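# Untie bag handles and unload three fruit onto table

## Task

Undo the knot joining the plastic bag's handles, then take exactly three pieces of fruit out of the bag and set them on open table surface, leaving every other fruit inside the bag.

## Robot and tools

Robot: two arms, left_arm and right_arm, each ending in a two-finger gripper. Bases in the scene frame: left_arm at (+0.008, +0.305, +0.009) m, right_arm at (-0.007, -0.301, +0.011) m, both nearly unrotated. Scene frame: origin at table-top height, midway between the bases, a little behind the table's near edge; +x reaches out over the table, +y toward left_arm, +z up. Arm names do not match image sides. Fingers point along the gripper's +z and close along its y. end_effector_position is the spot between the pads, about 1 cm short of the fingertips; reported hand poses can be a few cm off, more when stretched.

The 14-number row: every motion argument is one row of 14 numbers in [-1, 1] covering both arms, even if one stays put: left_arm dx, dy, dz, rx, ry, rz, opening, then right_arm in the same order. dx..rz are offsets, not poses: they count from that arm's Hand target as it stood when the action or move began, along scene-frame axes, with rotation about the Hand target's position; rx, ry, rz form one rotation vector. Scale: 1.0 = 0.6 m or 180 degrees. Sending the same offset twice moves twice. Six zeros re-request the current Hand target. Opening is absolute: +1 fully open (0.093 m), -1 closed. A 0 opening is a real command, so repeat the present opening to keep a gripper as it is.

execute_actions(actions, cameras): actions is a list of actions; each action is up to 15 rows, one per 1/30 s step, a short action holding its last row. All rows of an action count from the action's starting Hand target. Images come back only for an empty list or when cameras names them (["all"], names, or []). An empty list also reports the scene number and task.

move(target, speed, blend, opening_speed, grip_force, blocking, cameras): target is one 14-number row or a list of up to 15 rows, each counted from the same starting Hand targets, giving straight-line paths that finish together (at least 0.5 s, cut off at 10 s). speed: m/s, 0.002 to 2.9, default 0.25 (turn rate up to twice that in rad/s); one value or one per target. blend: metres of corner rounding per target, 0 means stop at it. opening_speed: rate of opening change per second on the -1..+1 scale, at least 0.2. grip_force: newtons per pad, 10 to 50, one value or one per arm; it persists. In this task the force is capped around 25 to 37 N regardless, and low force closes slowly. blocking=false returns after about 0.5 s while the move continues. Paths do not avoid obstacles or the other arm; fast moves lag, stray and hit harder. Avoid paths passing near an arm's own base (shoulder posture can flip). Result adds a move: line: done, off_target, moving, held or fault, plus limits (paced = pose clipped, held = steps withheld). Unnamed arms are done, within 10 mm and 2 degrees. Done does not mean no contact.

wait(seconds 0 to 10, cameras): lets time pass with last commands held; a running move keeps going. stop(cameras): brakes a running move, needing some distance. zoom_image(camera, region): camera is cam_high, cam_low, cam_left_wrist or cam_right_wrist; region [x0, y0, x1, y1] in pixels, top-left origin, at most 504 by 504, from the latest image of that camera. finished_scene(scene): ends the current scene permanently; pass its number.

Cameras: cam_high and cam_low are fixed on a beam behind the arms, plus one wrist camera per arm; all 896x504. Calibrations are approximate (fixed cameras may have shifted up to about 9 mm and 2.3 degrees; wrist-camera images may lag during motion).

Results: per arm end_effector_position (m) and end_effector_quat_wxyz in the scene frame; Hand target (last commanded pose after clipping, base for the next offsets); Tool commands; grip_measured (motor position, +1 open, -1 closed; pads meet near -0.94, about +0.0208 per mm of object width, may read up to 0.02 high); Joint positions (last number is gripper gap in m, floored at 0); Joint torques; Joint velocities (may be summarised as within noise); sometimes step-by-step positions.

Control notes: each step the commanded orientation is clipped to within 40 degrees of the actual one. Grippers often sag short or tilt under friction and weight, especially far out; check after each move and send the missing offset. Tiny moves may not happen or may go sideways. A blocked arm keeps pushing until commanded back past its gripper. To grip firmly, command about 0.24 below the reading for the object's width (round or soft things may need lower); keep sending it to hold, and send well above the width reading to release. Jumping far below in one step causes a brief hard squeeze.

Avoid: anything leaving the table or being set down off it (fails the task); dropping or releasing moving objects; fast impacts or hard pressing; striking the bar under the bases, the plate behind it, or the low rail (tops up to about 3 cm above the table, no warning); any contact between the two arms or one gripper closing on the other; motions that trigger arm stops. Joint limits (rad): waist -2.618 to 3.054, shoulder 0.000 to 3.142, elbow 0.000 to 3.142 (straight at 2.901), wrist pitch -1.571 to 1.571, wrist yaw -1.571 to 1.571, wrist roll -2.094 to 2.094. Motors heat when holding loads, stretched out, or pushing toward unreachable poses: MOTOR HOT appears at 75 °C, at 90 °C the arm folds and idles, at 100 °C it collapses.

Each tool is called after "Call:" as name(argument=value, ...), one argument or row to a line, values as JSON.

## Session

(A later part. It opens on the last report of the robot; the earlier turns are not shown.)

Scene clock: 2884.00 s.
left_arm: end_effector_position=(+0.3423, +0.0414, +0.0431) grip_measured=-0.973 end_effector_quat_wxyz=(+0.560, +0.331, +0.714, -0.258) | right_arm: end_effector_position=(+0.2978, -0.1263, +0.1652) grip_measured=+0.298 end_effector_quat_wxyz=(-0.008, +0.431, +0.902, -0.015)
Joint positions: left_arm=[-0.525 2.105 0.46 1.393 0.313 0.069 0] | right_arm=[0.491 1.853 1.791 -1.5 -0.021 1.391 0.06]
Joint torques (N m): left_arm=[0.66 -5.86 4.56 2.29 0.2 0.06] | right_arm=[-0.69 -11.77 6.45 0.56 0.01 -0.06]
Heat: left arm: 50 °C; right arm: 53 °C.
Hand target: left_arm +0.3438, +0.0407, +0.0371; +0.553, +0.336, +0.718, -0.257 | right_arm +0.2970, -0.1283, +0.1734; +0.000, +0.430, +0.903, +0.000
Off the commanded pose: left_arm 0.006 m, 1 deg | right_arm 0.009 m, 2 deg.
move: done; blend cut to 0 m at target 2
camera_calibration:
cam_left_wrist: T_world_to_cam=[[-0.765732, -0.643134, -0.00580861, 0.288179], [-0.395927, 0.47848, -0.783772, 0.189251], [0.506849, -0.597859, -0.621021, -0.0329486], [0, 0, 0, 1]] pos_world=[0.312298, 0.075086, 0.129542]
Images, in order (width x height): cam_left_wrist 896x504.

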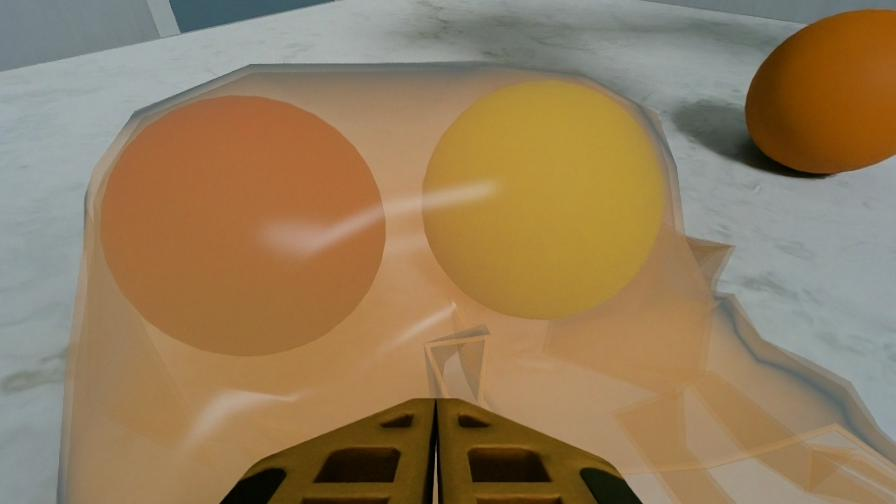

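Call:
move(
  target=[
    [-0.1,0.12,0.06,0,0,0,-0.98,0,0,0,0,0,0,0.3],
    [-0.24,0.38,0.25,0.1064,0.0893,0.1,-0.98,-0.06,0.2617,-0.04,0,0,0.2833,-0.2],
  ],
  speed=0.25,
  blend=0.02,
  cameras=["cam_right_wrist","cam_high"],
)

Scene clock: 2931.93 s.
left_arm: end_effector_position=(+0.2004, +0.2688, +0.1809) grip_measured=-0.973 end_effector_quat_wxyz=(+0.418, +0.266, +0.864, -0.089) | right_arm: end_effector_position=(+0.2600, +0.0291, +0.1474) grip_measured=-0.198 end_effector_quat_wxyz=(-0.002, +0.005, +1.000, +0.008)
Joint positions: left_arm=[0.365 0.587 0.654 -0.972 0.625 0.713 0] | right_arm=[0.872 2.121 2.125 -1.515 -0.021 0.891 0.036]
Joint torques (N m): left_arm=[0.76 0.94 9.01 1.55 0.46 0.04] | right_arm=[0.01 -9.31 11.28 0.26 0.2 -0.08]
Heat: left arm: 50 °C; right arm: 53 °C.
Hand target: left_arm +0.1998, +0.2687, +0.1872; +0.418, +0.268, +0.863, -0.090 | right_arm +0.2610, +0.0287, +0.1494; +0.000, +0.000, +1.000, +0.000
Off the commanded pose: left_arm 0.006 m, 0 deg | right_arm 0.002 m, 1 deg.
move: done
camera_calibration:
cam_right_wrist: T_world_to_cam=[[-0.00154767, -0.999871, -0.0160094, 0.0317], [-0.911073, -0.00518994, 0.412213, 0.21609], [-0.412243, 0.0152237, -0.910947, 0.326905], [0, 0, 0, 1]] pos_world=[0.331687, 0.0278407, 0.209226]
Images, in order (width x height): cam_high 896x504, cam_right_wrist 896x504.

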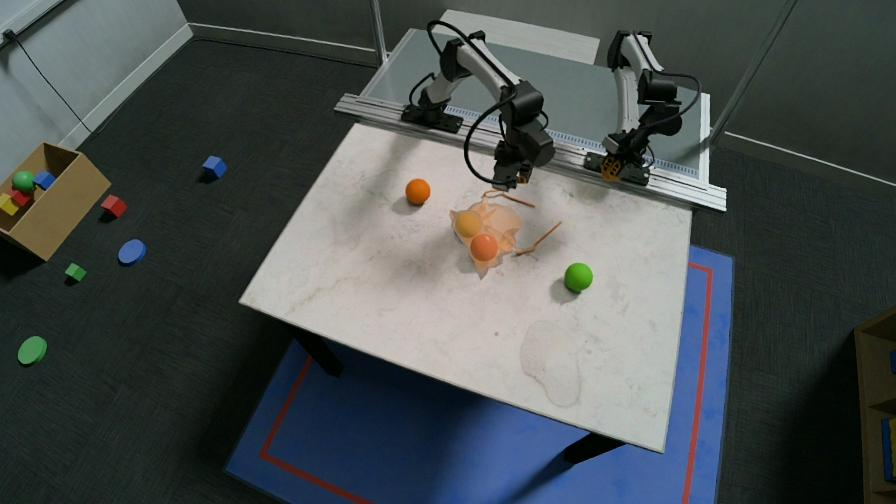

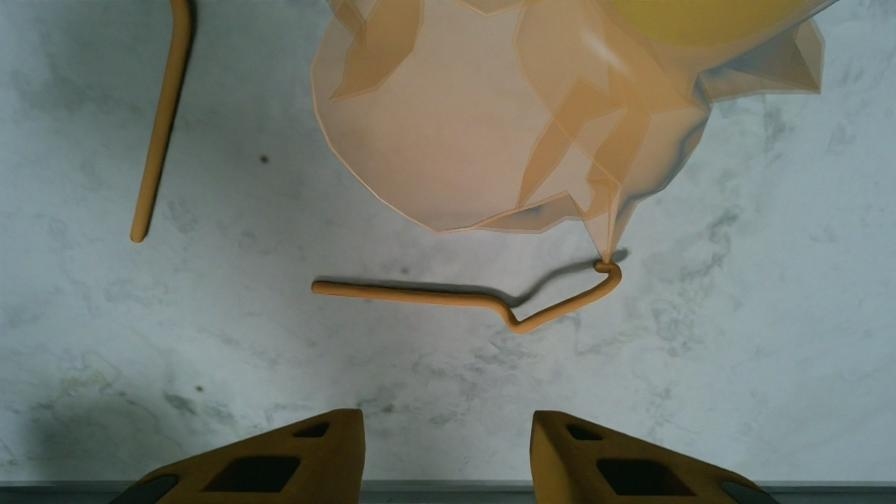

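Call:
move(
  target=[0.07,-0.16,0.06,0,0,-0.16,-0.98,0,-0.15,0.06,0,0,0,-0.2],
  speed=0.25,
  cameras=["cam_left_wrist"],
)

Call:
zoom_image(
  camera="cam_left_wrist",
  region=[300, 50, 700, 400],
)

Scene clock: 2940.60 s.
left_arm: end_effector_position=(+0.2378, +0.1754, +0.2143) grip_measured=-0.973 end_effector_quat_wxyz=(+0.372, +0.466, +0.779, -0.194) | right_arm: end_effector_position=(+0.2673, -0.0513, +0.1763) grip_measured=-0.198 end_effector_quat_wxyz=(-0.001, +0.001, +1.000, +0.003)
Joint positions: left_arm=[-0.089 0.985 0.903 -0.867 0.653 0.748 0] | right_arm=[0.714 1.901 1.909 -1.528 -0.021 0.724 0.036]
Joint torques (N m): left_arm=[-0.12 -1.46 9.05 1.69 0.48 0.08] | right_arm=[-0.8 -12.37 6.39 0.27 0.12 -0.09]
Heat: left arm: 48 °C; right arm: 54 °C.
Hand target: left_arm +0.2418, +0.1727, +0.2230; +0.382, +0.474, +0.770, -0.191 | right_arm +0.2610, -0.0612, +0.1854; +0.000, +0.000, +1.000, +0.000
Off the commanded pose: left_arm 0.010 m, 2 deg | right_arm 0.015 m, 0 deg.
move: off_target (right_arm)
camera_calibration:
cam_left_wrist: T_world_to_cam=[[-0.874165, -0.483443, -0.0460386, 0.301816], [-0.42174, 0.802742, -0.421594, 0.0895306], [0.240774, -0.349127, -0.905615, 0.287038], [0, 0, 0, 1]] pos_world=[0.232484, 0.174253, 0.311587]
Images, in order (width x height): cam_left_wrist 896x504.

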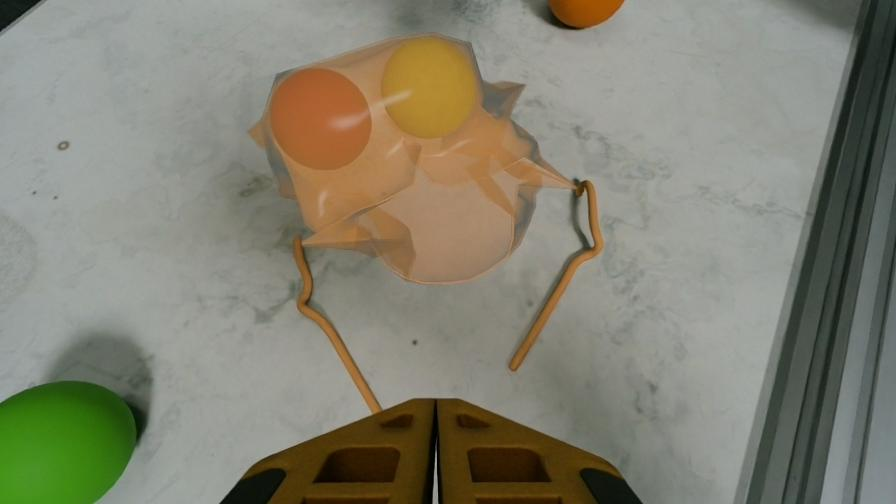

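Scaled by 1.260 from the camera's 896x504 image, which has a finer 1280x720 frame.

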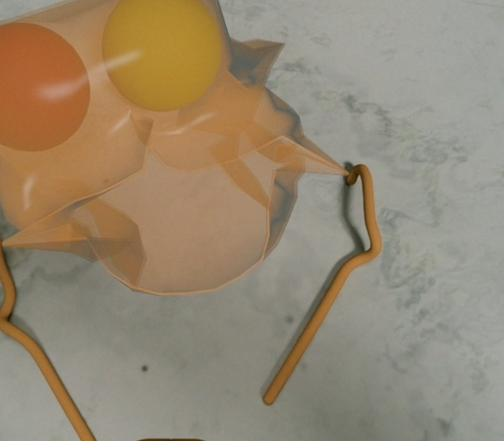

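Call:
move(
  target=[0.142,-0.1953,-0.22,0,0,0,0.75,-0.04,-0.24,0.03,0,0,0,-0.2],
  speed=0.25,
  cameras=["cam_left_wrist"],
)

Scene clock: 3000.60 s.
left_arm: end_effector_position=(+0.3251, +0.0564, +0.0959) grip_measured=+0.748 end_effector_quat_wxyz=(+0.386, +0.477, +0.765, -0.195) | right_arm: end_effector_position=(+0.2465, -0.2016, +0.2011) grip_measured=-0.198 end_effector_quat_wxyz=(+0.007, +0.001, +1.000, -0.002)
Joint positions: left_arm=[-0.474 1.564 0.754 0.062 0.415 0.433 0.081] | right_arm=[0.329 1.527 1.55 -1.543 -0.024 0.339 0.036]
Joint torques (N m): left_arm=[-0.24 -4.49 7.02 2.08 0.12 -0.11] | right_arm=[-0.77 -7.94 6.39 0.35 -0.08 -0.12]
Heat: left arm: 49 °C; right arm: 51 °C.
Hand target: left_arm +0.3271, +0.0555, +0.0913; +0.383, +0.474, +0.770, -0.191 | right_arm +0.2369, -0.2052, +0.2034; +0.000, +0.000, +1.000, +0.000
Off the commanded pose: left_arm 0.005 m, 1 deg | right_arm 0.010 m, 1 deg.
move: done
camera_calibration:
cam_left_wrist: T_world_to_cam=[[-0.88443, -0.461229, -0.0710727, 0.319632], [-0.385307, 0.807632, -0.446396, 0.162221], [0.263292, -0.367421, -0.892009, 0.109663], [0, 0, 0, 1]] pos_world=[0.316324, 0.0567011, 0.192952]
Images, in order (width x height): cam_left_wrist 896x504.

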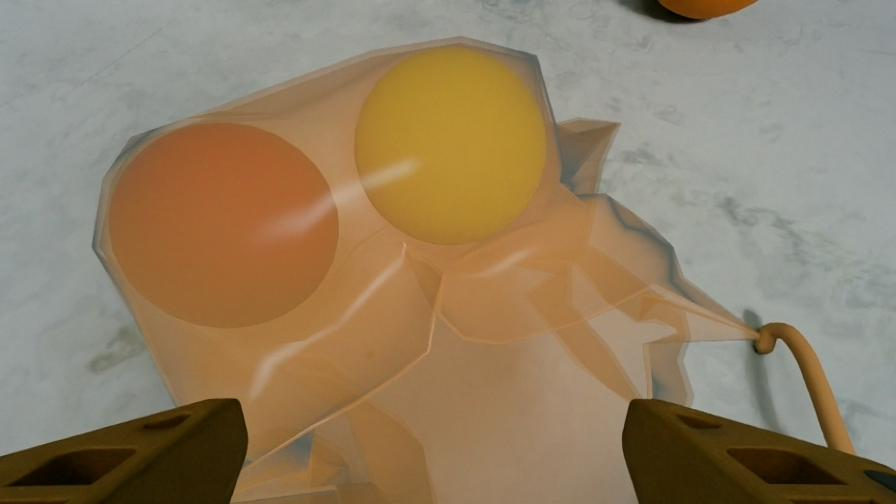

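Call:
move(
  target=[
    [-0.0156,0.0295,0,0,0,0,0.75,0,0,0,0,0,0,-0.2],
    [-0.0156,0.0295,-0.108,0,0,0,0.75,0,0,0,0,0,0,-0.2],
  ],
  speed=0.12,
  blend=0.005,
  cameras=["cam_left_wrist"],
)

Scene clock: 3018.07 s.
left_arm: end_effector_position=(+0.3218, +0.0702, +0.0356) grip_measured=+0.748 end_effector_quat_wxyz=(+0.392, +0.473, +0.766, -0.192) | right_arm: end_effector_position=(+0.2465, -0.2016, +0.2011) grip_measured=-0.198 end_effector_quat_wxyz=(+0.007, +0.001, +1.000, -0.002)
Joint positions: left_arm=[-0.444 1.718 0.595 0.379 0.426 0.447 0.081] | right_arm=[0.329 1.527 1.55 -1.543 -0.024 0.339 0.036]
Joint torques (N m): left_arm=[0.4 -4.85 4.44 2.12 0.26 0.03] | right_arm=[-0.87 -7.84 6.27 0.33 -0.06 -0.08]
Heat: left arm: 49 °C; right arm: 51 °C.
Hand target: left_arm +0.3176, +0.0733, +0.0263; +0.382, +0.474, +0.770, -0.191 | right_arm +0.2369, -0.2052, +0.2034; +0.000, +0.000, +1.000, +0.000
Off the commanded pose: left_arm 0.010 m, 1 deg | right_arm 0.010 m, 1 deg.
move: done
camera_calibration:
cam_left_wrist: T_world_to_cam=[[-0.877617, -0.473005, -0.0778127, 0.317646], [-0.391584, 0.801032, -0.45278, 0.125585], [0.276498, -0.366897, -0.88822, 0.0573766], [0, 0, 0, 1]] pos_world=[0.312084, 0.0707019, 0.132542]
Images, in order (width x height): cam_left_wrist 896x504.

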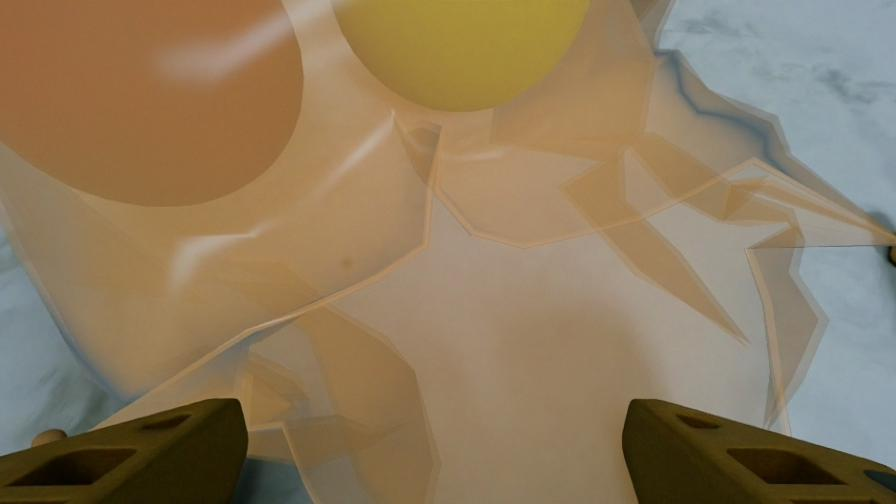

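Call:
move(
  target=[0.038,-0.07,-0.002,0,0,0,0.75,0,0,0,0,0,0,-0.2],
  speed=0.06,
  cameras=["cam_left_wrist"],
)

Scene clock: 3028.93 s.
left_arm: end_effector_position=(+0.3361, +0.0315, +0.0297) grip_measured=+0.748 end_effector_quat_wxyz=(+0.388, +0.478, +0.762, -0.199) | right_arm: end_effector_position=(+0.2465, -0.2016, +0.2011) grip_measured=-0.198 end_effector_quat_wxyz=(+0.007, +0.001, +1.000, -0.002)
Joint positions: left_arm=[-0.526 1.842 0.721 0.391 0.385 0.395 0.081] | right_arm=[0.329 1.527 1.55 -1.543 -0.024 0.339 0.036]
Joint torques (N m): left_arm=[-0.02 -5.5 7.19 1.95 -0.01 -0.1] | right_arm=[-0.7 -7.84 6.37 0.35 -0.07 -0.05]
Heat: left arm: 49 °C; right arm: 51 °C.
Hand target: left_arm +0.3404, +0.0312, +0.0252; +0.382, +0.474, +0.770, -0.191 | right_arm +0.2369, -0.2052, +0.2034; +0.000, +0.000, +1.000, +0.000
Off the commanded pose: left_arm 0.006 m, 1 deg | right_arm 0.010 m, 1 deg.
move: done
camera_calibration:
cam_left_wrist: T_world_to_cam=[[-0.887389, -0.455935, -0.0682913, 0.313864], [-0.379791, 0.806942, -0.452331, 0.155365], [0.261341, -0.375457, -0.889232, 0.0393964], [0, 0, 0, 1]] pos_world=[0.32723, 0.0325229, 0.126743]
Images, in order (width x height): cam_left_wrist 896x504.

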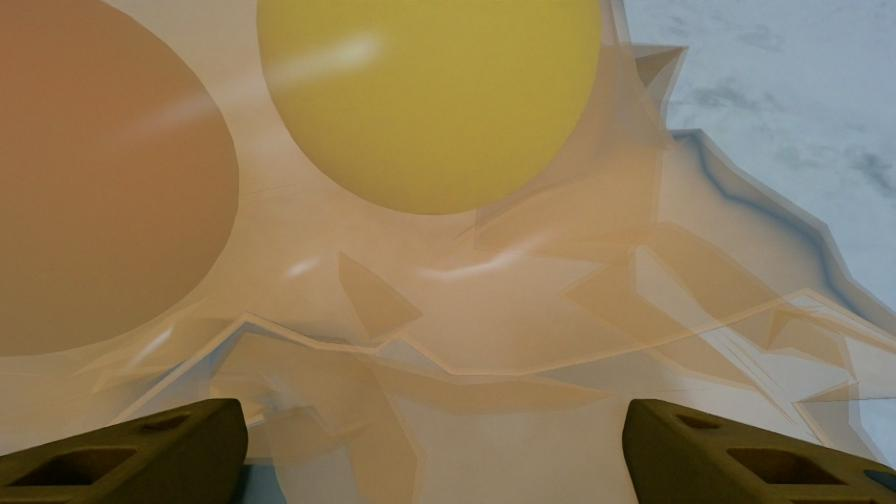

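Call:
move(
  target=[0.0235,-0.044,-0.002,0,0,0,0.75,0,0,0,0,0,0,-0.2],
  speed=0.06,
  cameras=["cam_left_wrist"],
)

Scene clock: 3034.80 s.
left_arm: end_effector_position=(+0.3523, +0.0045, +0.0310) grip_measured=+0.748 end_effector_quat_wxyz=(+0.395, +0.478, +0.759, -0.198) | right_arm: end_effector_position=(+0.2465, -0.2016, +0.2011) grip_measured=-0.198 end_effector_quat_wxyz=(+0.007, +0.001, +1.000, -0.002)
Joint positions: left_arm=[-0.572 1.92 0.828 0.389 0.347 0.364 0.081] | right_arm=[0.329 1.527 1.55 -1.543 -0.024 0.339 0.036]
Joint torques (N m): left_arm=[-0.06 -6.26 7.43 1.81 0.04 -0.11] | right_arm=[-0.72 -7.84 6.42 0.36 -0.06 -0.07]
Heat: left arm: 49 °C; right arm: 51 °C.
Hand target: left_arm +0.3545, +0.0048, +0.0239; +0.383, +0.474, +0.770, -0.191 | right_arm +0.2369, -0.2052, +0.2034; +0.000, +0.000, +1.000, +0.000
Off the commanded pose: left_arm 0.007 m, 2 deg | right_arm 0.010 m, 1 deg.
move: done
camera_calibration:
cam_left_wrist: T_world_to_cam=[[-0.885543, -0.457974, -0.0779381, 0.315673], [-0.374822, 0.803474, -0.462534, 0.182544], [0.274449, -0.38038, -0.883169, 0.021391], [0, 0, 0, 1]] pos_world=[0.342093, 0.00603732, 0.127927]
Images, in order (width x height): cam_left_wrist 896x504.

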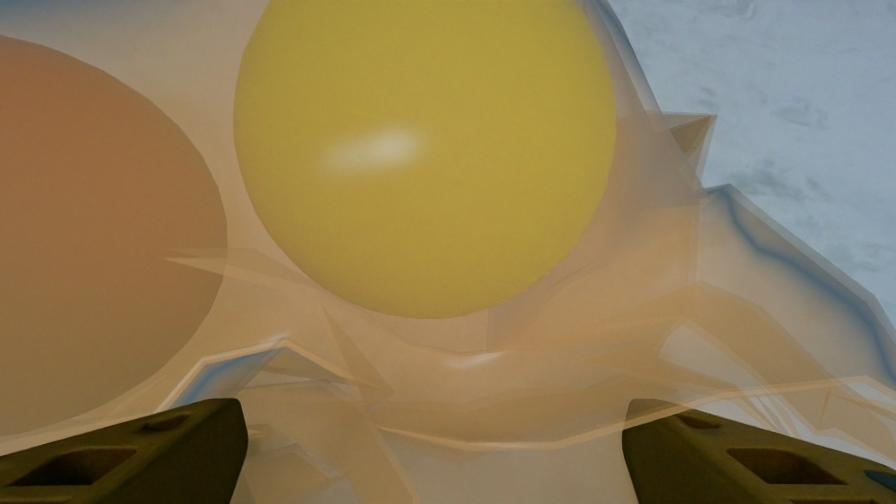

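Call:
move(
  target=[0.0275,-0.0515,0.006,0,0,0,0.78,0,0,0,0,0,0,-0.2],
  speed=0.06,
  cameras=["cam_left_wrist"],
)

Scene clock: 3046.90 s.
left_arm: end_effector_position=(+0.3688, -0.0256, +0.0345) grip_measured=+0.778 end_effector_quat_wxyz=(+0.393, +0.478, +0.761, -0.197) | right_arm: end_effector_position=(+0.2465, -0.2016, +0.2011) grip_measured=-0.198 end_effector_quat_wxyz=(+0.007, +0.001, +1.000, -0.002)
Joint positions: left_arm=[-0.616 1.997 0.971 0.329 0.311 0.333 0.083] | right_arm=[0.329 1.527 1.55 -1.543 -0.024 0.339 0.036]
Joint torques (N m): left_arm=[-0.03 -6.87 7.83 1.92 0.04 -0.08] | right_arm=[-0.8 -7.91 6.34 0.33 -0.05 -0.1]
Heat: left arm: 49 °C; right arm: 51 °C.
Hand target: left_arm +0.3710, -0.0262, +0.0275; +0.382, +0.474, +0.770, -0.192 | right_arm +0.2369, -0.2052, +0.2034; +0.000, +0.000, +1.000, +0.000
Off the commanded pose: left_arm 0.007 m, 2 deg | right_arm 0.010 m, 1 deg.
move: done
camera_calibration:
cam_left_wrist: T_world_to_cam=[[-0.88477, -0.459564, -0.0773504, 0.316418], [-0.377565, 0.804172, -0.459077, 0.215406], [0.273178, -0.376973, -0.885023, 0.00911815], [0, 0, 0, 1]] pos_world=[0.358796, -0.0243721, 0.131433]
Images, in order (width x height): cam_left_wrist 896x504.

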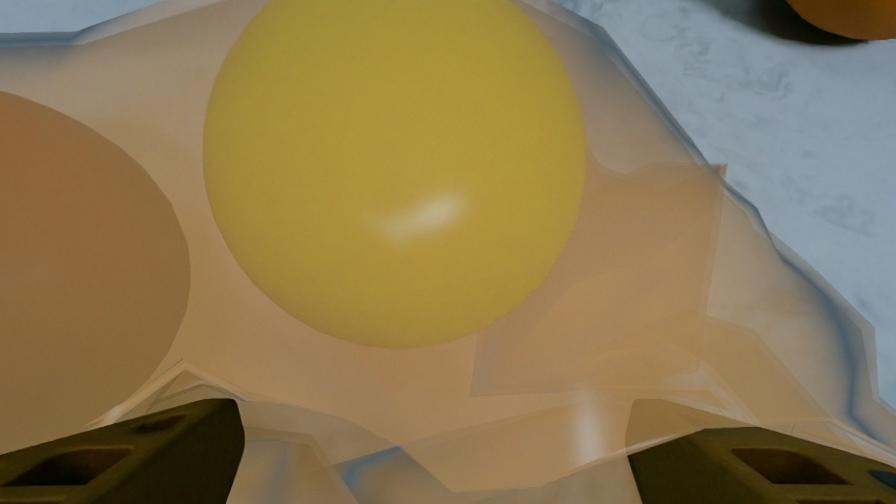

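Call:
move(
  target=[
    [-0.0094,0.0177,-0.002,0,0,0,0.78,0,0,0,0,0,0,-0.2],
    [0.002,0.022,-0.003,0,0,0,0.95,0,0,0,0,0,0,-0.2],
    [0.018,-0.0075,-0.003,0,0,0,0.95,0,0,0,0,0,0,-0.2],
  ],
  speed=0.06,
  opening_speed=1.0,
  cameras=["cam_left_wrist"],
)

Scene clock: 3064.77 s.
left_arm: end_effector_position=(+0.3796, -0.0302, +0.0328) grip_measured=+0.948 end_effector_quat_wxyz=(+0.393, +0.477, +0.761, -0.196) | right_arm: end_effector_position=(+0.2465, -0.2016, +0.2011) grip_measured=-0.198 end_effector_quat_wxyz=(+0.007, +0.001, +1.000, -0.002)
Joint positions: left_arm=[-0.61 2.034 1.023 0.313 0.314 0.336 0.091] | right_arm=[0.329 1.527 1.55 -1.543 -0.024 0.339 0.036]
Joint torques (N m): left_arm=[0.09 -7.16 7.86 1.89 0.06 -0.11] | right_arm=[-0.66 -7.84 6.35 0.29 -0.06 -0.11]
Heat: left arm: 49 °C; right arm: 51 °C.
Hand target: left_arm +0.3818, -0.0307, +0.0257; +0.382, +0.474, +0.770, -0.191 | right_arm +0.2369, -0.2052, +0.2034; +0.000, +0.000, +1.000, +0.000
Off the commanded pose: left_arm 0.007 m, 2 deg | right_arm 0.010 m, 1 deg.
move: done
camera_calibration:
cam_left_wrist: T_world_to_cam=[[-0.883823, -0.461377, -0.0773763, 0.32328], [-0.379248, 0.803461, -0.458936, 0.223066], [0.273911, -0.376273, -0.885094, 0.00265037], [0, 0, 0, 1]] pos_world=[0.369594, -0.0290737, 0.129733]
Images, in order (width x height): cam_left_wrist 896x504.

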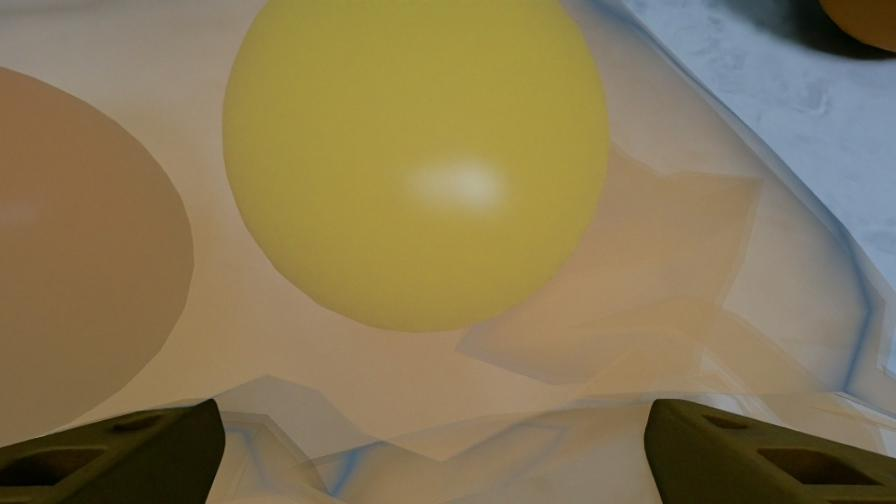

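Call:
move(
  target=[
    [-0.07,0.13,0.01,0,0,0,0.95,0,0,0,0,0,0,-0.2],
    [-0.23,0.34,0.33,0,0,0,-0.98,0,0,0,0,0,0,-0.2],
  ],
  speed=0.2,
  blend=0.01,
  cameras=["cam_left_wrist"],
)

Call:
zoom_image(
  camera="cam_left_wrist",
  region=[250, 50, 650, 400],
)

Scene clock: 3084.20 s.
left_arm: end_effector_position=(+0.2428, +0.1729, +0.2180) grip_measured=-0.973 end_effector_quat_wxyz=(+0.382, +0.473, +0.771, -0.191) | right_arm: end_effector_position=(+0.2465, -0.2016, +0.2011) grip_measured=-0.198 end_effector_quat_wxyz=(+0.007, +0.001, +1.000, -0.002)
Joint positions: left_arm=[-0.095 0.995 0.909 -0.839 0.656 0.753 0] | right_arm=[0.329 1.527 1.55 -1.543 -0.024 0.339 0.036]
Joint torques (N m): left_arm=[0.83 -1.4 9.22 1.48 0.48 0.07] | right_arm=[-0.84 -7.76 6.35 0.33 -0.05 -0.09]
Heat: left arm: 47 °C; right arm: 51 °C.
Hand target: left_arm +0.2438, +0.1734, +0.2237; +0.382, +0.474, +0.770, -0.192 | right_arm +0.2369, -0.2052, +0.2034; +0.000, +0.000, +1.000, +0.000
Off the commanded pose: left_arm 0.006 m, 0 deg | right_arm 0.010 m, 1 deg.
move: done
camera_calibration:
cam_left_wrist: T_world_to_cam=[[-0.878103, -0.47366, -0.0676935, 0.309122], [-0.401322, 0.806142, -0.434828, 0.0925727], [0.260531, -0.354657, -0.897965, 0.28274], [0, 0, 0, 1]] pos_world=[0.234929, 0.172067, 0.315069]
Images, in order (width x height): cam_left_wrist 896x504.

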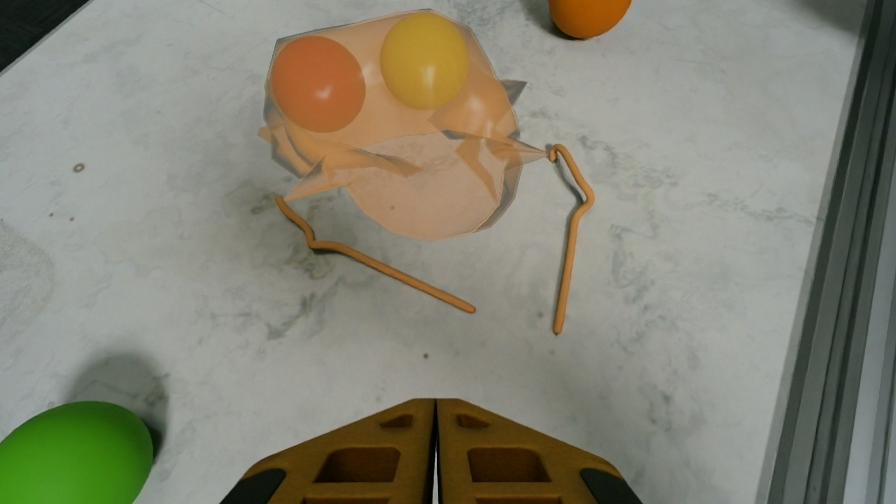

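Scaled by 1.260 from the camera's 896x504 image, which has a finer 1280x720 frame.

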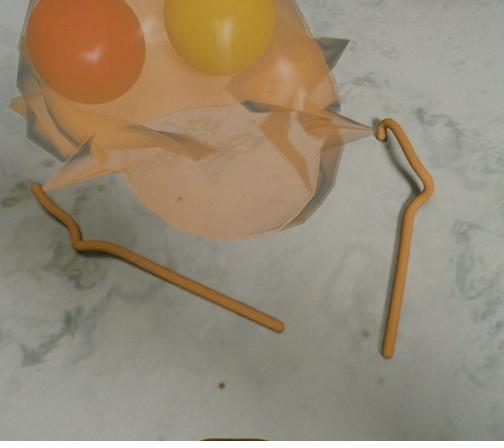

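Call:
move(
  target=[0,0,0,0,0,0,-0.98,0.197,0.242,-0.1057,0,0,0.1556,-0.1],
  speed=0.25,
  cameras=["cam_right_wrist","cam_left_wrist"],
)

Call:
zoom_image(
  camera="cam_right_wrist",
  region=[300, 100, 700, 450],
)

Scene clock: 3133.20 s.
left_arm: end_effector_position=(+0.2428, +0.1729, +0.2180) grip_measured=-0.973 end_effector_quat_wxyz=(+0.382, +0.473, +0.771, -0.191) | right_arm: end_effector_position=(+0.3550, -0.0608, +0.1376) grip_measured=-0.102 end_effector_quat_wxyz=(+0.003, -0.237, +0.971, +0.002)
Joint positions: left_arm=[-0.095 0.995 0.909 -0.839 0.656 0.753 0] | right_arm=[0.562 2.175 2.164 -1.508 -0.023 0.092 0.04]
Joint torques (N m): left_arm=[0.8 -1.46 9.21 1.5 0.47 0.07] | right_arm=[-0.08 -9.69 11.25 0.31 0.03 -0.13]
Heat: left arm: 47 °C; right arm: 50 °C.
Hand target: left_arm +0.2438, +0.1734, +0.2237; +0.382, +0.474, +0.770, -0.192 | right_arm +0.3551, -0.0601, +0.1399; -0.001, -0.242, +0.970, +0.000
Off the commanded pose: left_arm 0.006 m, 0 deg | right_arm 0.002 m, 1 deg.
move: done
camera_calibration:
cam_left_wrist: T_world_to_cam=[[-0.878103, -0.47366, -0.0676935, 0.309122], [-0.401322, 0.806142, -0.434828, 0.0925727], [0.260531, -0.354657, -0.897965, 0.28274], [0, 0, 0, 1]] pos_world=[0.234929, 0.172067, 0.315069]
cam_right_wrist: T_world_to_cam=[[0.468785, -0.88331, -0.00196068, -0.220044], [-0.808523, -0.429986, 0.40175, 0.245396], [-0.355712, -0.186749, -0.915747, 0.326871], [0, 0, 0, 1]] pos_world=[0.417834, -0.0278077, 0.200312]
Images, in order (width x height): cam_left_wrist 896x504, cam_right_wrist 896x504.

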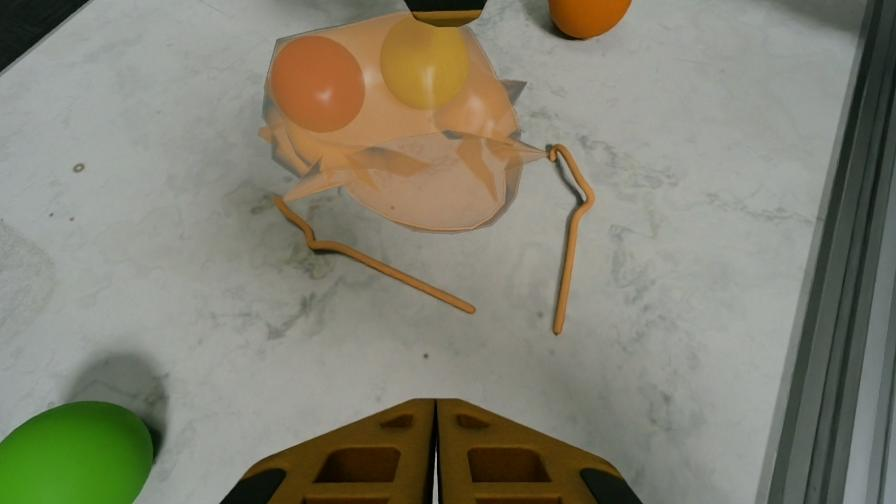

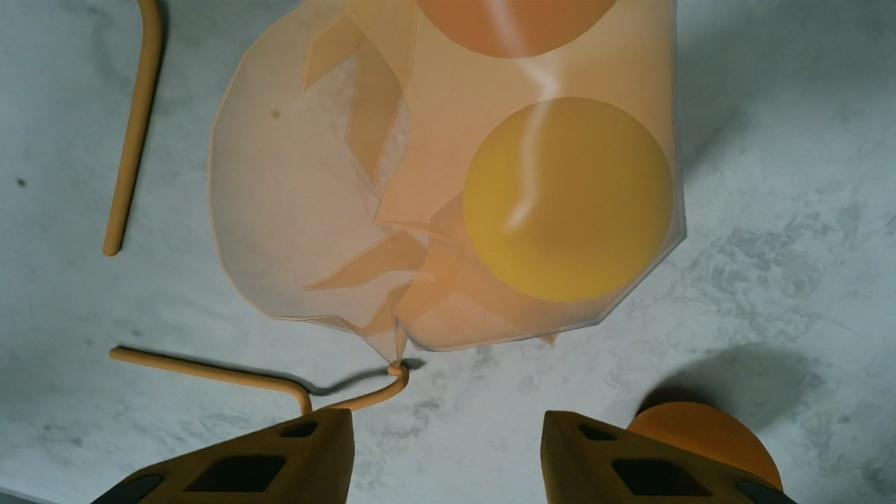

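Scaled by 1.260 from the camera's 896x504 image, which has a finer 1280x720 frame.

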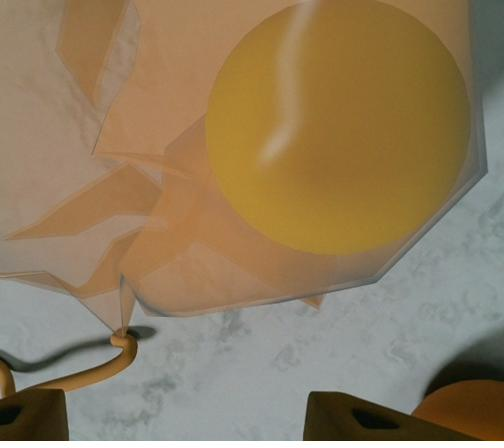

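Call:
move(
  target=[
    [0,0,0,0,0,0,-0.98,0.011,0.044,-0.08,0,0,0,-0.5],
    [0,0,0,0,0,0,-0.98,0.011,0.044,-0.178,0,0,0,-0.5],
  ],
  speed=0.12,
  cameras=["cam_right_wrist"],
)

Scene clock: 3160.90 s.
left_arm: end_effector_position=(+0.2428, +0.1729, +0.2180) grip_measured=-0.973 end_effector_quat_wxyz=(+0.382, +0.473, +0.771, -0.191) | right_arm: end_effector_position=(+0.3633, -0.0335, +0.0419) grip_measured=-0.498 end_effector_quat_wxyz=(+0.005, -0.245, +0.970, +0.004)
Joint positions: left_arm=[-0.095 0.995 0.909 -0.839 0.656 0.753 0] | right_arm=[0.607 2.268 1.941 -1.186 -0.023 0.122 0.021]
Joint torques (N m): left_arm=[0.83 -1.44 9.17 1.49 0.5 0.07] | right_arm=[0.08 -10.73 6.97 0.73 0.07 0.05]
Heat: left arm: 48 °C; right arm: 52 °C.
Hand target: left_arm +0.2438, +0.1734, +0.2237; +0.382, +0.474, +0.770, -0.192 | right_arm +0.3618, -0.0336, +0.0332; +0.000, -0.242, +0.970, +0.000
Off the commanded pose: left_arm 0.006 m, 0 deg | right_arm 0.009 m, 1 deg.
move: done
camera_calibration:
cam_right_wrist: T_world_to_cam=[[0.482619, -0.875817, -0.00475482, -0.204676], [-0.802579, -0.444422, 0.397941, 0.299787], [-0.350637, -0.188238, -0.917399, 0.245451], [0, 0, 0, 1]] pos_world=[0.425448, 0.000175856, 0.104906]
Images, in order (width x height): cam_right_wrist 896x504.

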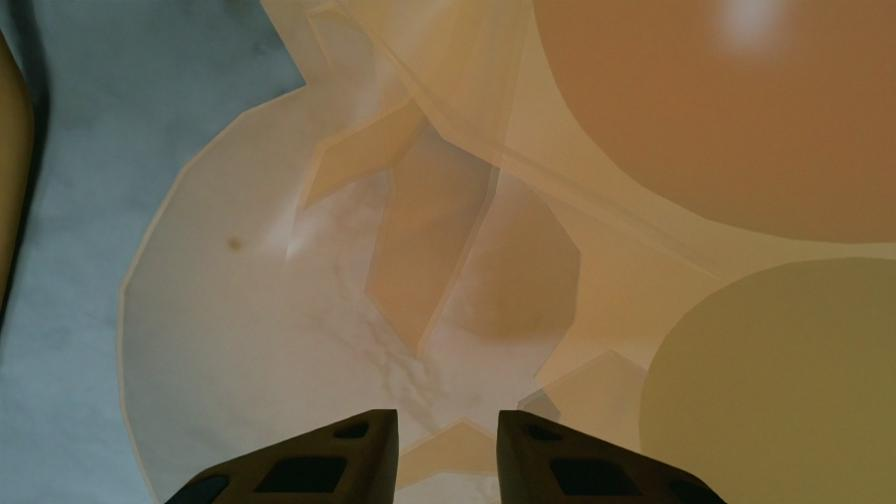

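Call:
move(
  target=[
    [0,0,0,0,0,0,-0.98,0.0125,-0.0235,0.0,0,0,0,-0.45],
  ],
  speed=0.12,
  cameras=["cam_right_wrist"],
)

Scene clock: 3181.13 s.
left_arm: end_effector_position=(+0.2428, +0.1729, +0.2180) grip_measured=-0.973 end_effector_quat_wxyz=(+0.382, +0.473, +0.771, -0.191) | right_arm: end_effector_position=(+0.3682, -0.0435, +0.0393) grip_measured=-0.452 end_effector_quat_wxyz=(+0.003, -0.242, +0.970, +0.002)
Joint positions: left_arm=[-0.095 0.995 0.909 -0.839 0.656 0.753 0] | right_arm=[0.583 2.268 1.93 -1.18 -0.023 0.104 0.024]
Joint torques (N m): left_arm=[0.81 -1.4 9.2 1.48 0.47 0.06] | right_arm=[-0.87 -11.38 6.63 0.74 0.06 -0.07]
Heat: left arm: 48 °C; right arm: 51 °C.
Hand target: left_arm +0.2438, +0.1734, +0.2237; +0.382, +0.474, +0.770, -0.192 | right_arm +0.3692, -0.0477, +0.0332; -0.001, -0.242, +0.970, +0.000
Off the commanded pose: left_arm 0.006 m, 0 deg | right_arm 0.007 m, 0 deg.
move: done
camera_calibration:
cam_right_wrist: T_world_to_cam=[[0.477177, -0.878802, -0.00299765, -0.21395], [-0.803999, -0.437932, 0.402245, 0.300978], [-0.354807, -0.189532, -0.915527, 0.244254], [0, 0, 0, 1]] pos_world=[0.430741, -0.00991847, 0.101912]
Images, in order (width x height): cam_right_wrist 896x504.

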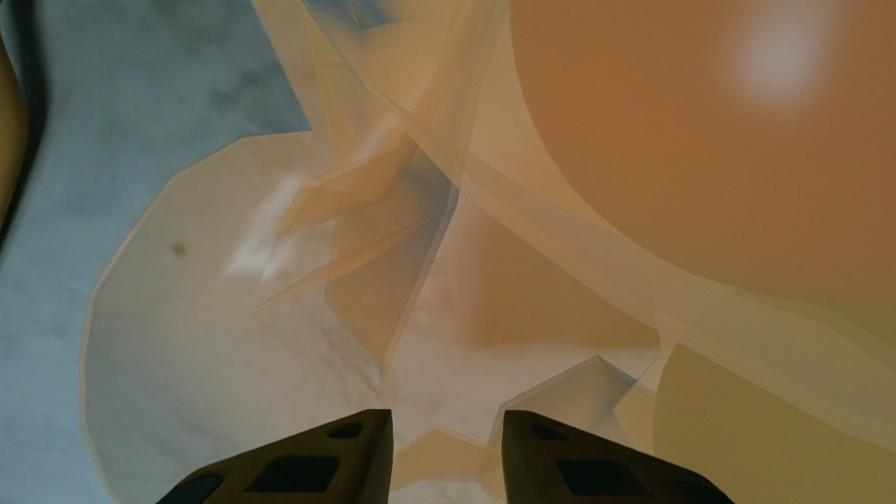

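Call:
wait(
  seconds=0.2,
  cameras=["cam_left_wrist"],
)

Call:
zoom_image(
  camera="cam_left_wrist",
  region=[230, 0, 600, 270],
)

Scene clock: 3191.77 s.
left_arm: end_effector_position=(+0.2428, +0.1729, +0.2180) grip_measured=-0.973 end_effector_quat_wxyz=(+0.382, +0.473, +0.771, -0.191) | right_arm: end_effector_position=(+0.3682, -0.0435, +0.0393) grip_measured=-0.452 end_effector_quat_wxyz=(+0.003, -0.242, +0.970, +0.002)
Joint positions: left_arm=[-0.095 0.995 0.909 -0.839 0.656 0.753 0] | right_arm=[0.583 2.268 1.93 -1.18 -0.023 0.103 0.024]
Joint torques (N m): left_arm=[0.75 -1.47 9.18 1.49 0.48 0.06] | right_arm=[-0.81 -11.37 6.69 0.71 0.04 -0.11]
Heat: left arm: 48 °C; right arm: 50 °C.
Hand target: left_arm +0.2438, +0.1734, +0.2237; +0.382, +0.474, +0.770, -0.192 | right_arm +0.3691, -0.0477, +0.0332; -0.001, -0.242, +0.970, +0.000
Tool commands: left_gripper/opening=-0.98 right_gripper/opening=-0.45
Off the commanded pose: left_arm 0.006 m, 0 deg | right_arm 0.007 m, 0 deg.
wait: 0.20 s; at rest from the start
camera_calibration:
cam_left_wrist: T_world_to_cam=[[-0.878103, -0.47366, -0.0676935, 0.309122], [-0.401322, 0.806142, -0.434828, 0.0925727], [0.260531, -0.354657, -0.897965, 0.28274], [0, 0, 0, 1]] pos_world=[0.234929, 0.172067, 0.315069]
Images, in order (width x height): cam_left_wrist 896x504.

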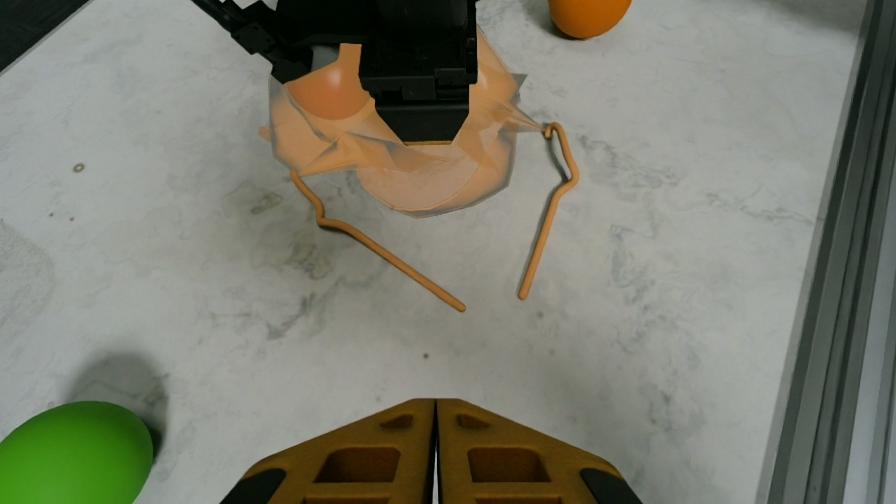

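Scaled by 1.362 from the camera's 896x504 image, which has a finer 1280x720 frame.

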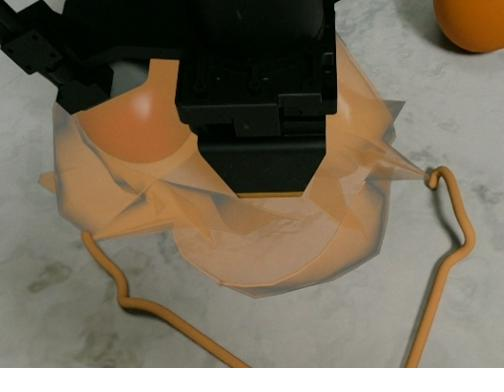

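Call:
move(
  target=[
    [0,0,0,0,0,0,-0.98,-0.01,0.02,0.1,0,0,0,-0.45],
    [0,0,0,0,0,0,-0.98,0.08,0.0,0.21,0,0,0.0667,0.95],
  ],
  speed=0.2,
  blend=0.01,
  cameras=["cam_right_wrist","cam_left_wrist"],
)

Call:
zoom_image(
  camera="cam_left_wrist",
  region=[230, 0, 600, 270],
)

Scene clock: 3241.70 s.
left_arm: end_effector_position=(+0.2428, +0.1729, +0.2180) grip_measured=-0.973 end_effector_quat_wxyz=(+0.382, +0.473, +0.771, -0.191) | right_arm: end_effector_position=(+0.4164, -0.0452, +0.1594) grip_measured=+0.948 end_effector_quat_wxyz=(+0.084, -0.340, +0.937, +0.015)
Joint positions: left_arm=[-0.095 0.995 0.909 -0.839 0.656 0.753 0] | right_arm=[0.52 2.363 2.566 -1.559 -0.024 -0.163 0.091]
Joint torques (N m): left_arm=[0.77 -1.44 9.25 1.47 0.48 0.06] | right_arm=[-0.75 -10.65 10.56 0.71 -0.02 -0.08]
Heat: left arm: 49 °C; right arm: 50 °C.
Hand target: left_arm +0.2438, +0.1734, +0.2237; +0.382, +0.474, +0.770, -0.192 | right_arm +0.4172, -0.0477, +0.1591; +0.000, -0.342, +0.940, +0.000
Off the commanded pose: left_arm 0.006 m, 0 deg | right_arm 0.003 m, 10 deg.
joint sent to its limit (right arm) — joint 4 (wrist pitch), lower limit. The joint targets are off in orientation, not in position.
move: off_target (right_arm); target 2's new opening was sent with right_arm's hand 0.003 m and 10 deg from that target
camera_calibration:
cam_left_wrist: T_world_to_cam=[[-0.878103, -0.47366, -0.0676935, 0.309122], [-0.401322, 0.806142, -0.434828, 0.0925727], [0.260531, -0.354657, -0.897965, 0.28274], [0, 0, 0, 1]] pos_world=[0.234929, 0.172067, 0.315069]
cam_right_wrist: T_world_to_cam=[[0.645757, -0.762985, 0.0291952, -0.308165], [-0.743911, -0.620078, 0.249198, 0.281848], [-0.172031, -0.18264, -0.968012, 0.303648], [0, 0, 0, 1]] pos_world=[0.460906, -0.00489933, 0.232696]
Images, in order (width x height): cam_left_wrist 896x504, cam_right_wrist 896x504.

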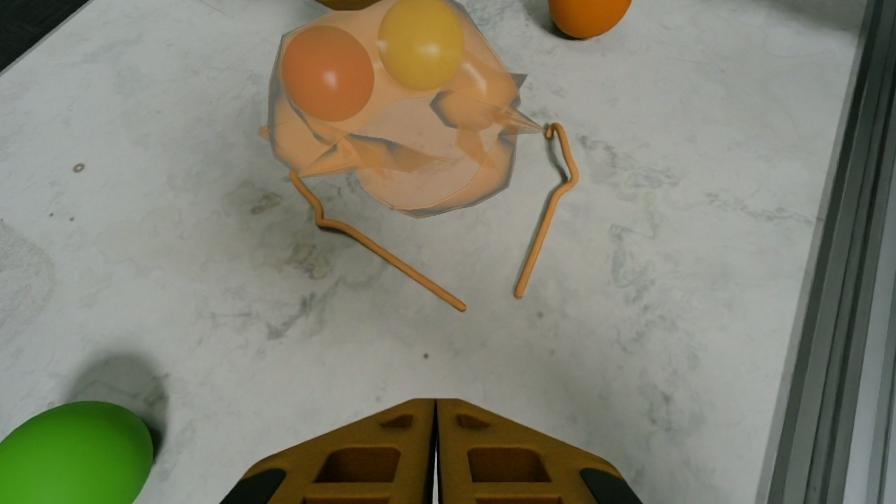

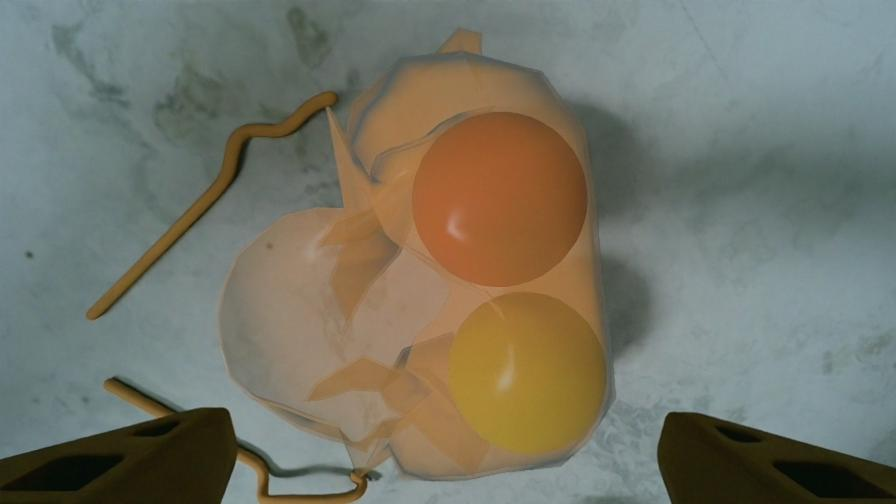

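Scaled by 1.362 from the camera's 896x504 image, which has a finer 1280x720 frame.

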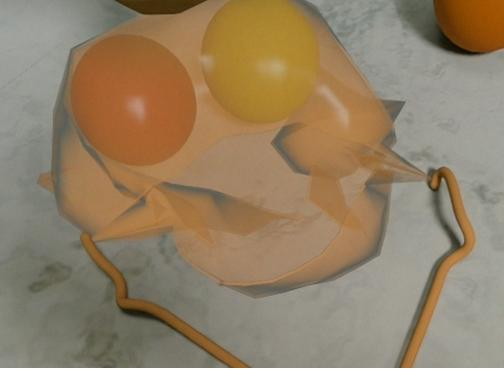

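Call:
move(
  target=[0,0,0,0,0,0,-0.98,-0.037,0.05,-0.09,0,0,0.2778,0.0],
  speed=0.2,
  cameras=["cam_right_wrist"],
)

Scene clock: 3286.33 s.
left_arm: end_effector_position=(+0.2428, +0.1729, +0.2180) grip_measured=-0.973 end_effector_quat_wxyz=(+0.382, +0.473, +0.771, -0.191) | right_arm: end_effector_position=(+0.3989, -0.0158, +0.1111) grip_measured=+0.002 end_effector_quat_wxyz=(-0.034, +0.702, -0.711, +0.003)
Joint positions: left_arm=[-0.095 0.995 0.909 -0.839 0.656 0.753 0] | right_arm=[0.591 2.464 2.566 -1.559 -0.028 -0.958 0.045]
Joint torques (N m): left_arm=[0.81 -1.5 9.18 1.48 0.49 0.07] | right_arm=[0.06 -11.34 8.61 0.45 0.03 -0.11]
Heat: left arm: 50 °C; right arm: 55 °C.
Hand target: left_arm +0.2438, +0.1734, +0.2237; +0.382, +0.474, +0.770, -0.192 | right_arm +0.3951, -0.0177, +0.1052; +0.000, +0.707, -0.707, +0.000
Off the commanded pose: left_arm 0.006 m, 0 deg | right_arm 0.007 m, 4 deg.
joint sent to its limit (right arm) — joint 4 (wrist pitch), lower limit. The joint targets still meet the commanded pose.
move: off_target (right_arm)
camera_calibration:
cam_right_wrist: T_world_to_cam=[[0.998645, -0.00371712, 0.0519071, -0.404302], [-0.0225246, -0.930046, 0.366751, -0.00661771], [0.0469127, -0.367423, -0.92887, 0.164561], [0, 0, 0, 1]] pos_world=[0.395885, 0.052806, 0.176269]
Images, in order (width x height): cam_right_wrist 896x504.

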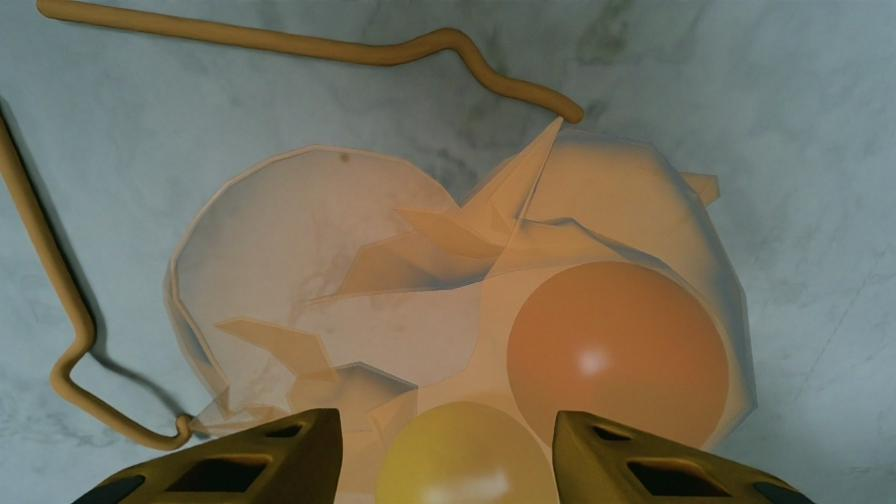

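Call:
move(
  target=[
    [0,0,0,0,0,0,-0.98,-0.005,-0.022,-0.04,0,0,0,-0.316],
    [0,0,0,0,0,0,-0.98,-0.005,-0.022,-0.118,0,0,0,-0.316],
  ],
  speed=0.1,
  cameras=["cam_right_wrist"],
)

Scene clock: 3309.00 s.
left_arm: end_effector_position=(+0.2428, +0.1729, +0.2180) grip_measured=-0.973 end_effector_quat_wxyz=(+0.382, +0.473, +0.771, -0.191) | right_arm: end_effector_position=(+0.3839, -0.0299, +0.0201) grip_measured=-0.314 end_effector_quat_wxyz=(+0.025, +0.707, -0.706, -0.008)
Joint positions: left_arm=[-0.095 0.995 0.909 -0.839 0.656 0.753 0] | right_arm=[0.588 2.455 2.184 -1.307 -0.028 -0.977 0.03]
Joint torques (N m): left_arm=[0.84 -1.43 9.18 1.48 0.49 0.07] | right_arm=[-0.9 -16.9 6.15 0.75 0.05 -0.08]
Heat: left arm: 50 °C; right arm: 54 °C.
Hand target: left_arm +0.2438, +0.1734, +0.2237; +0.382, +0.474, +0.770, -0.192 | right_arm +0.3919, -0.0309, +0.0343; +0.000, +0.707, -0.707, +0.000
Off the commanded pose: left_arm 0.006 m, 0 deg | right_arm 0.017 m, 3 deg.
move: off_target (right_arm)
camera_calibration:
cam_right_wrist: T_world_to_cam=[[0.998813, 0.0103168, -0.0476002, -0.38232], [0.0297588, -0.902939, 0.428738, -0.00726296], [-0.0385568, -0.429645, -0.902174, 0.105891], [0, 0, 0, 1]] pos_world=[0.386166, 0.0428818, 0.0804473]
Images, in order (width x height): cam_right_wrist 896x504.

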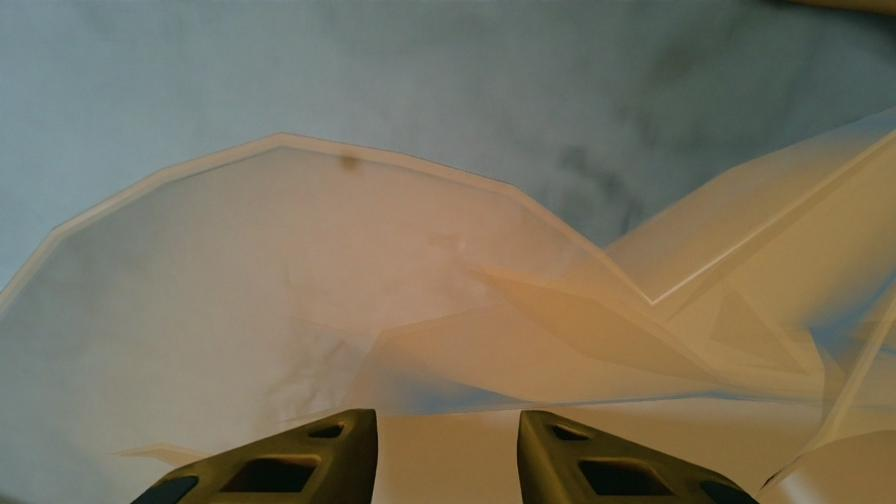

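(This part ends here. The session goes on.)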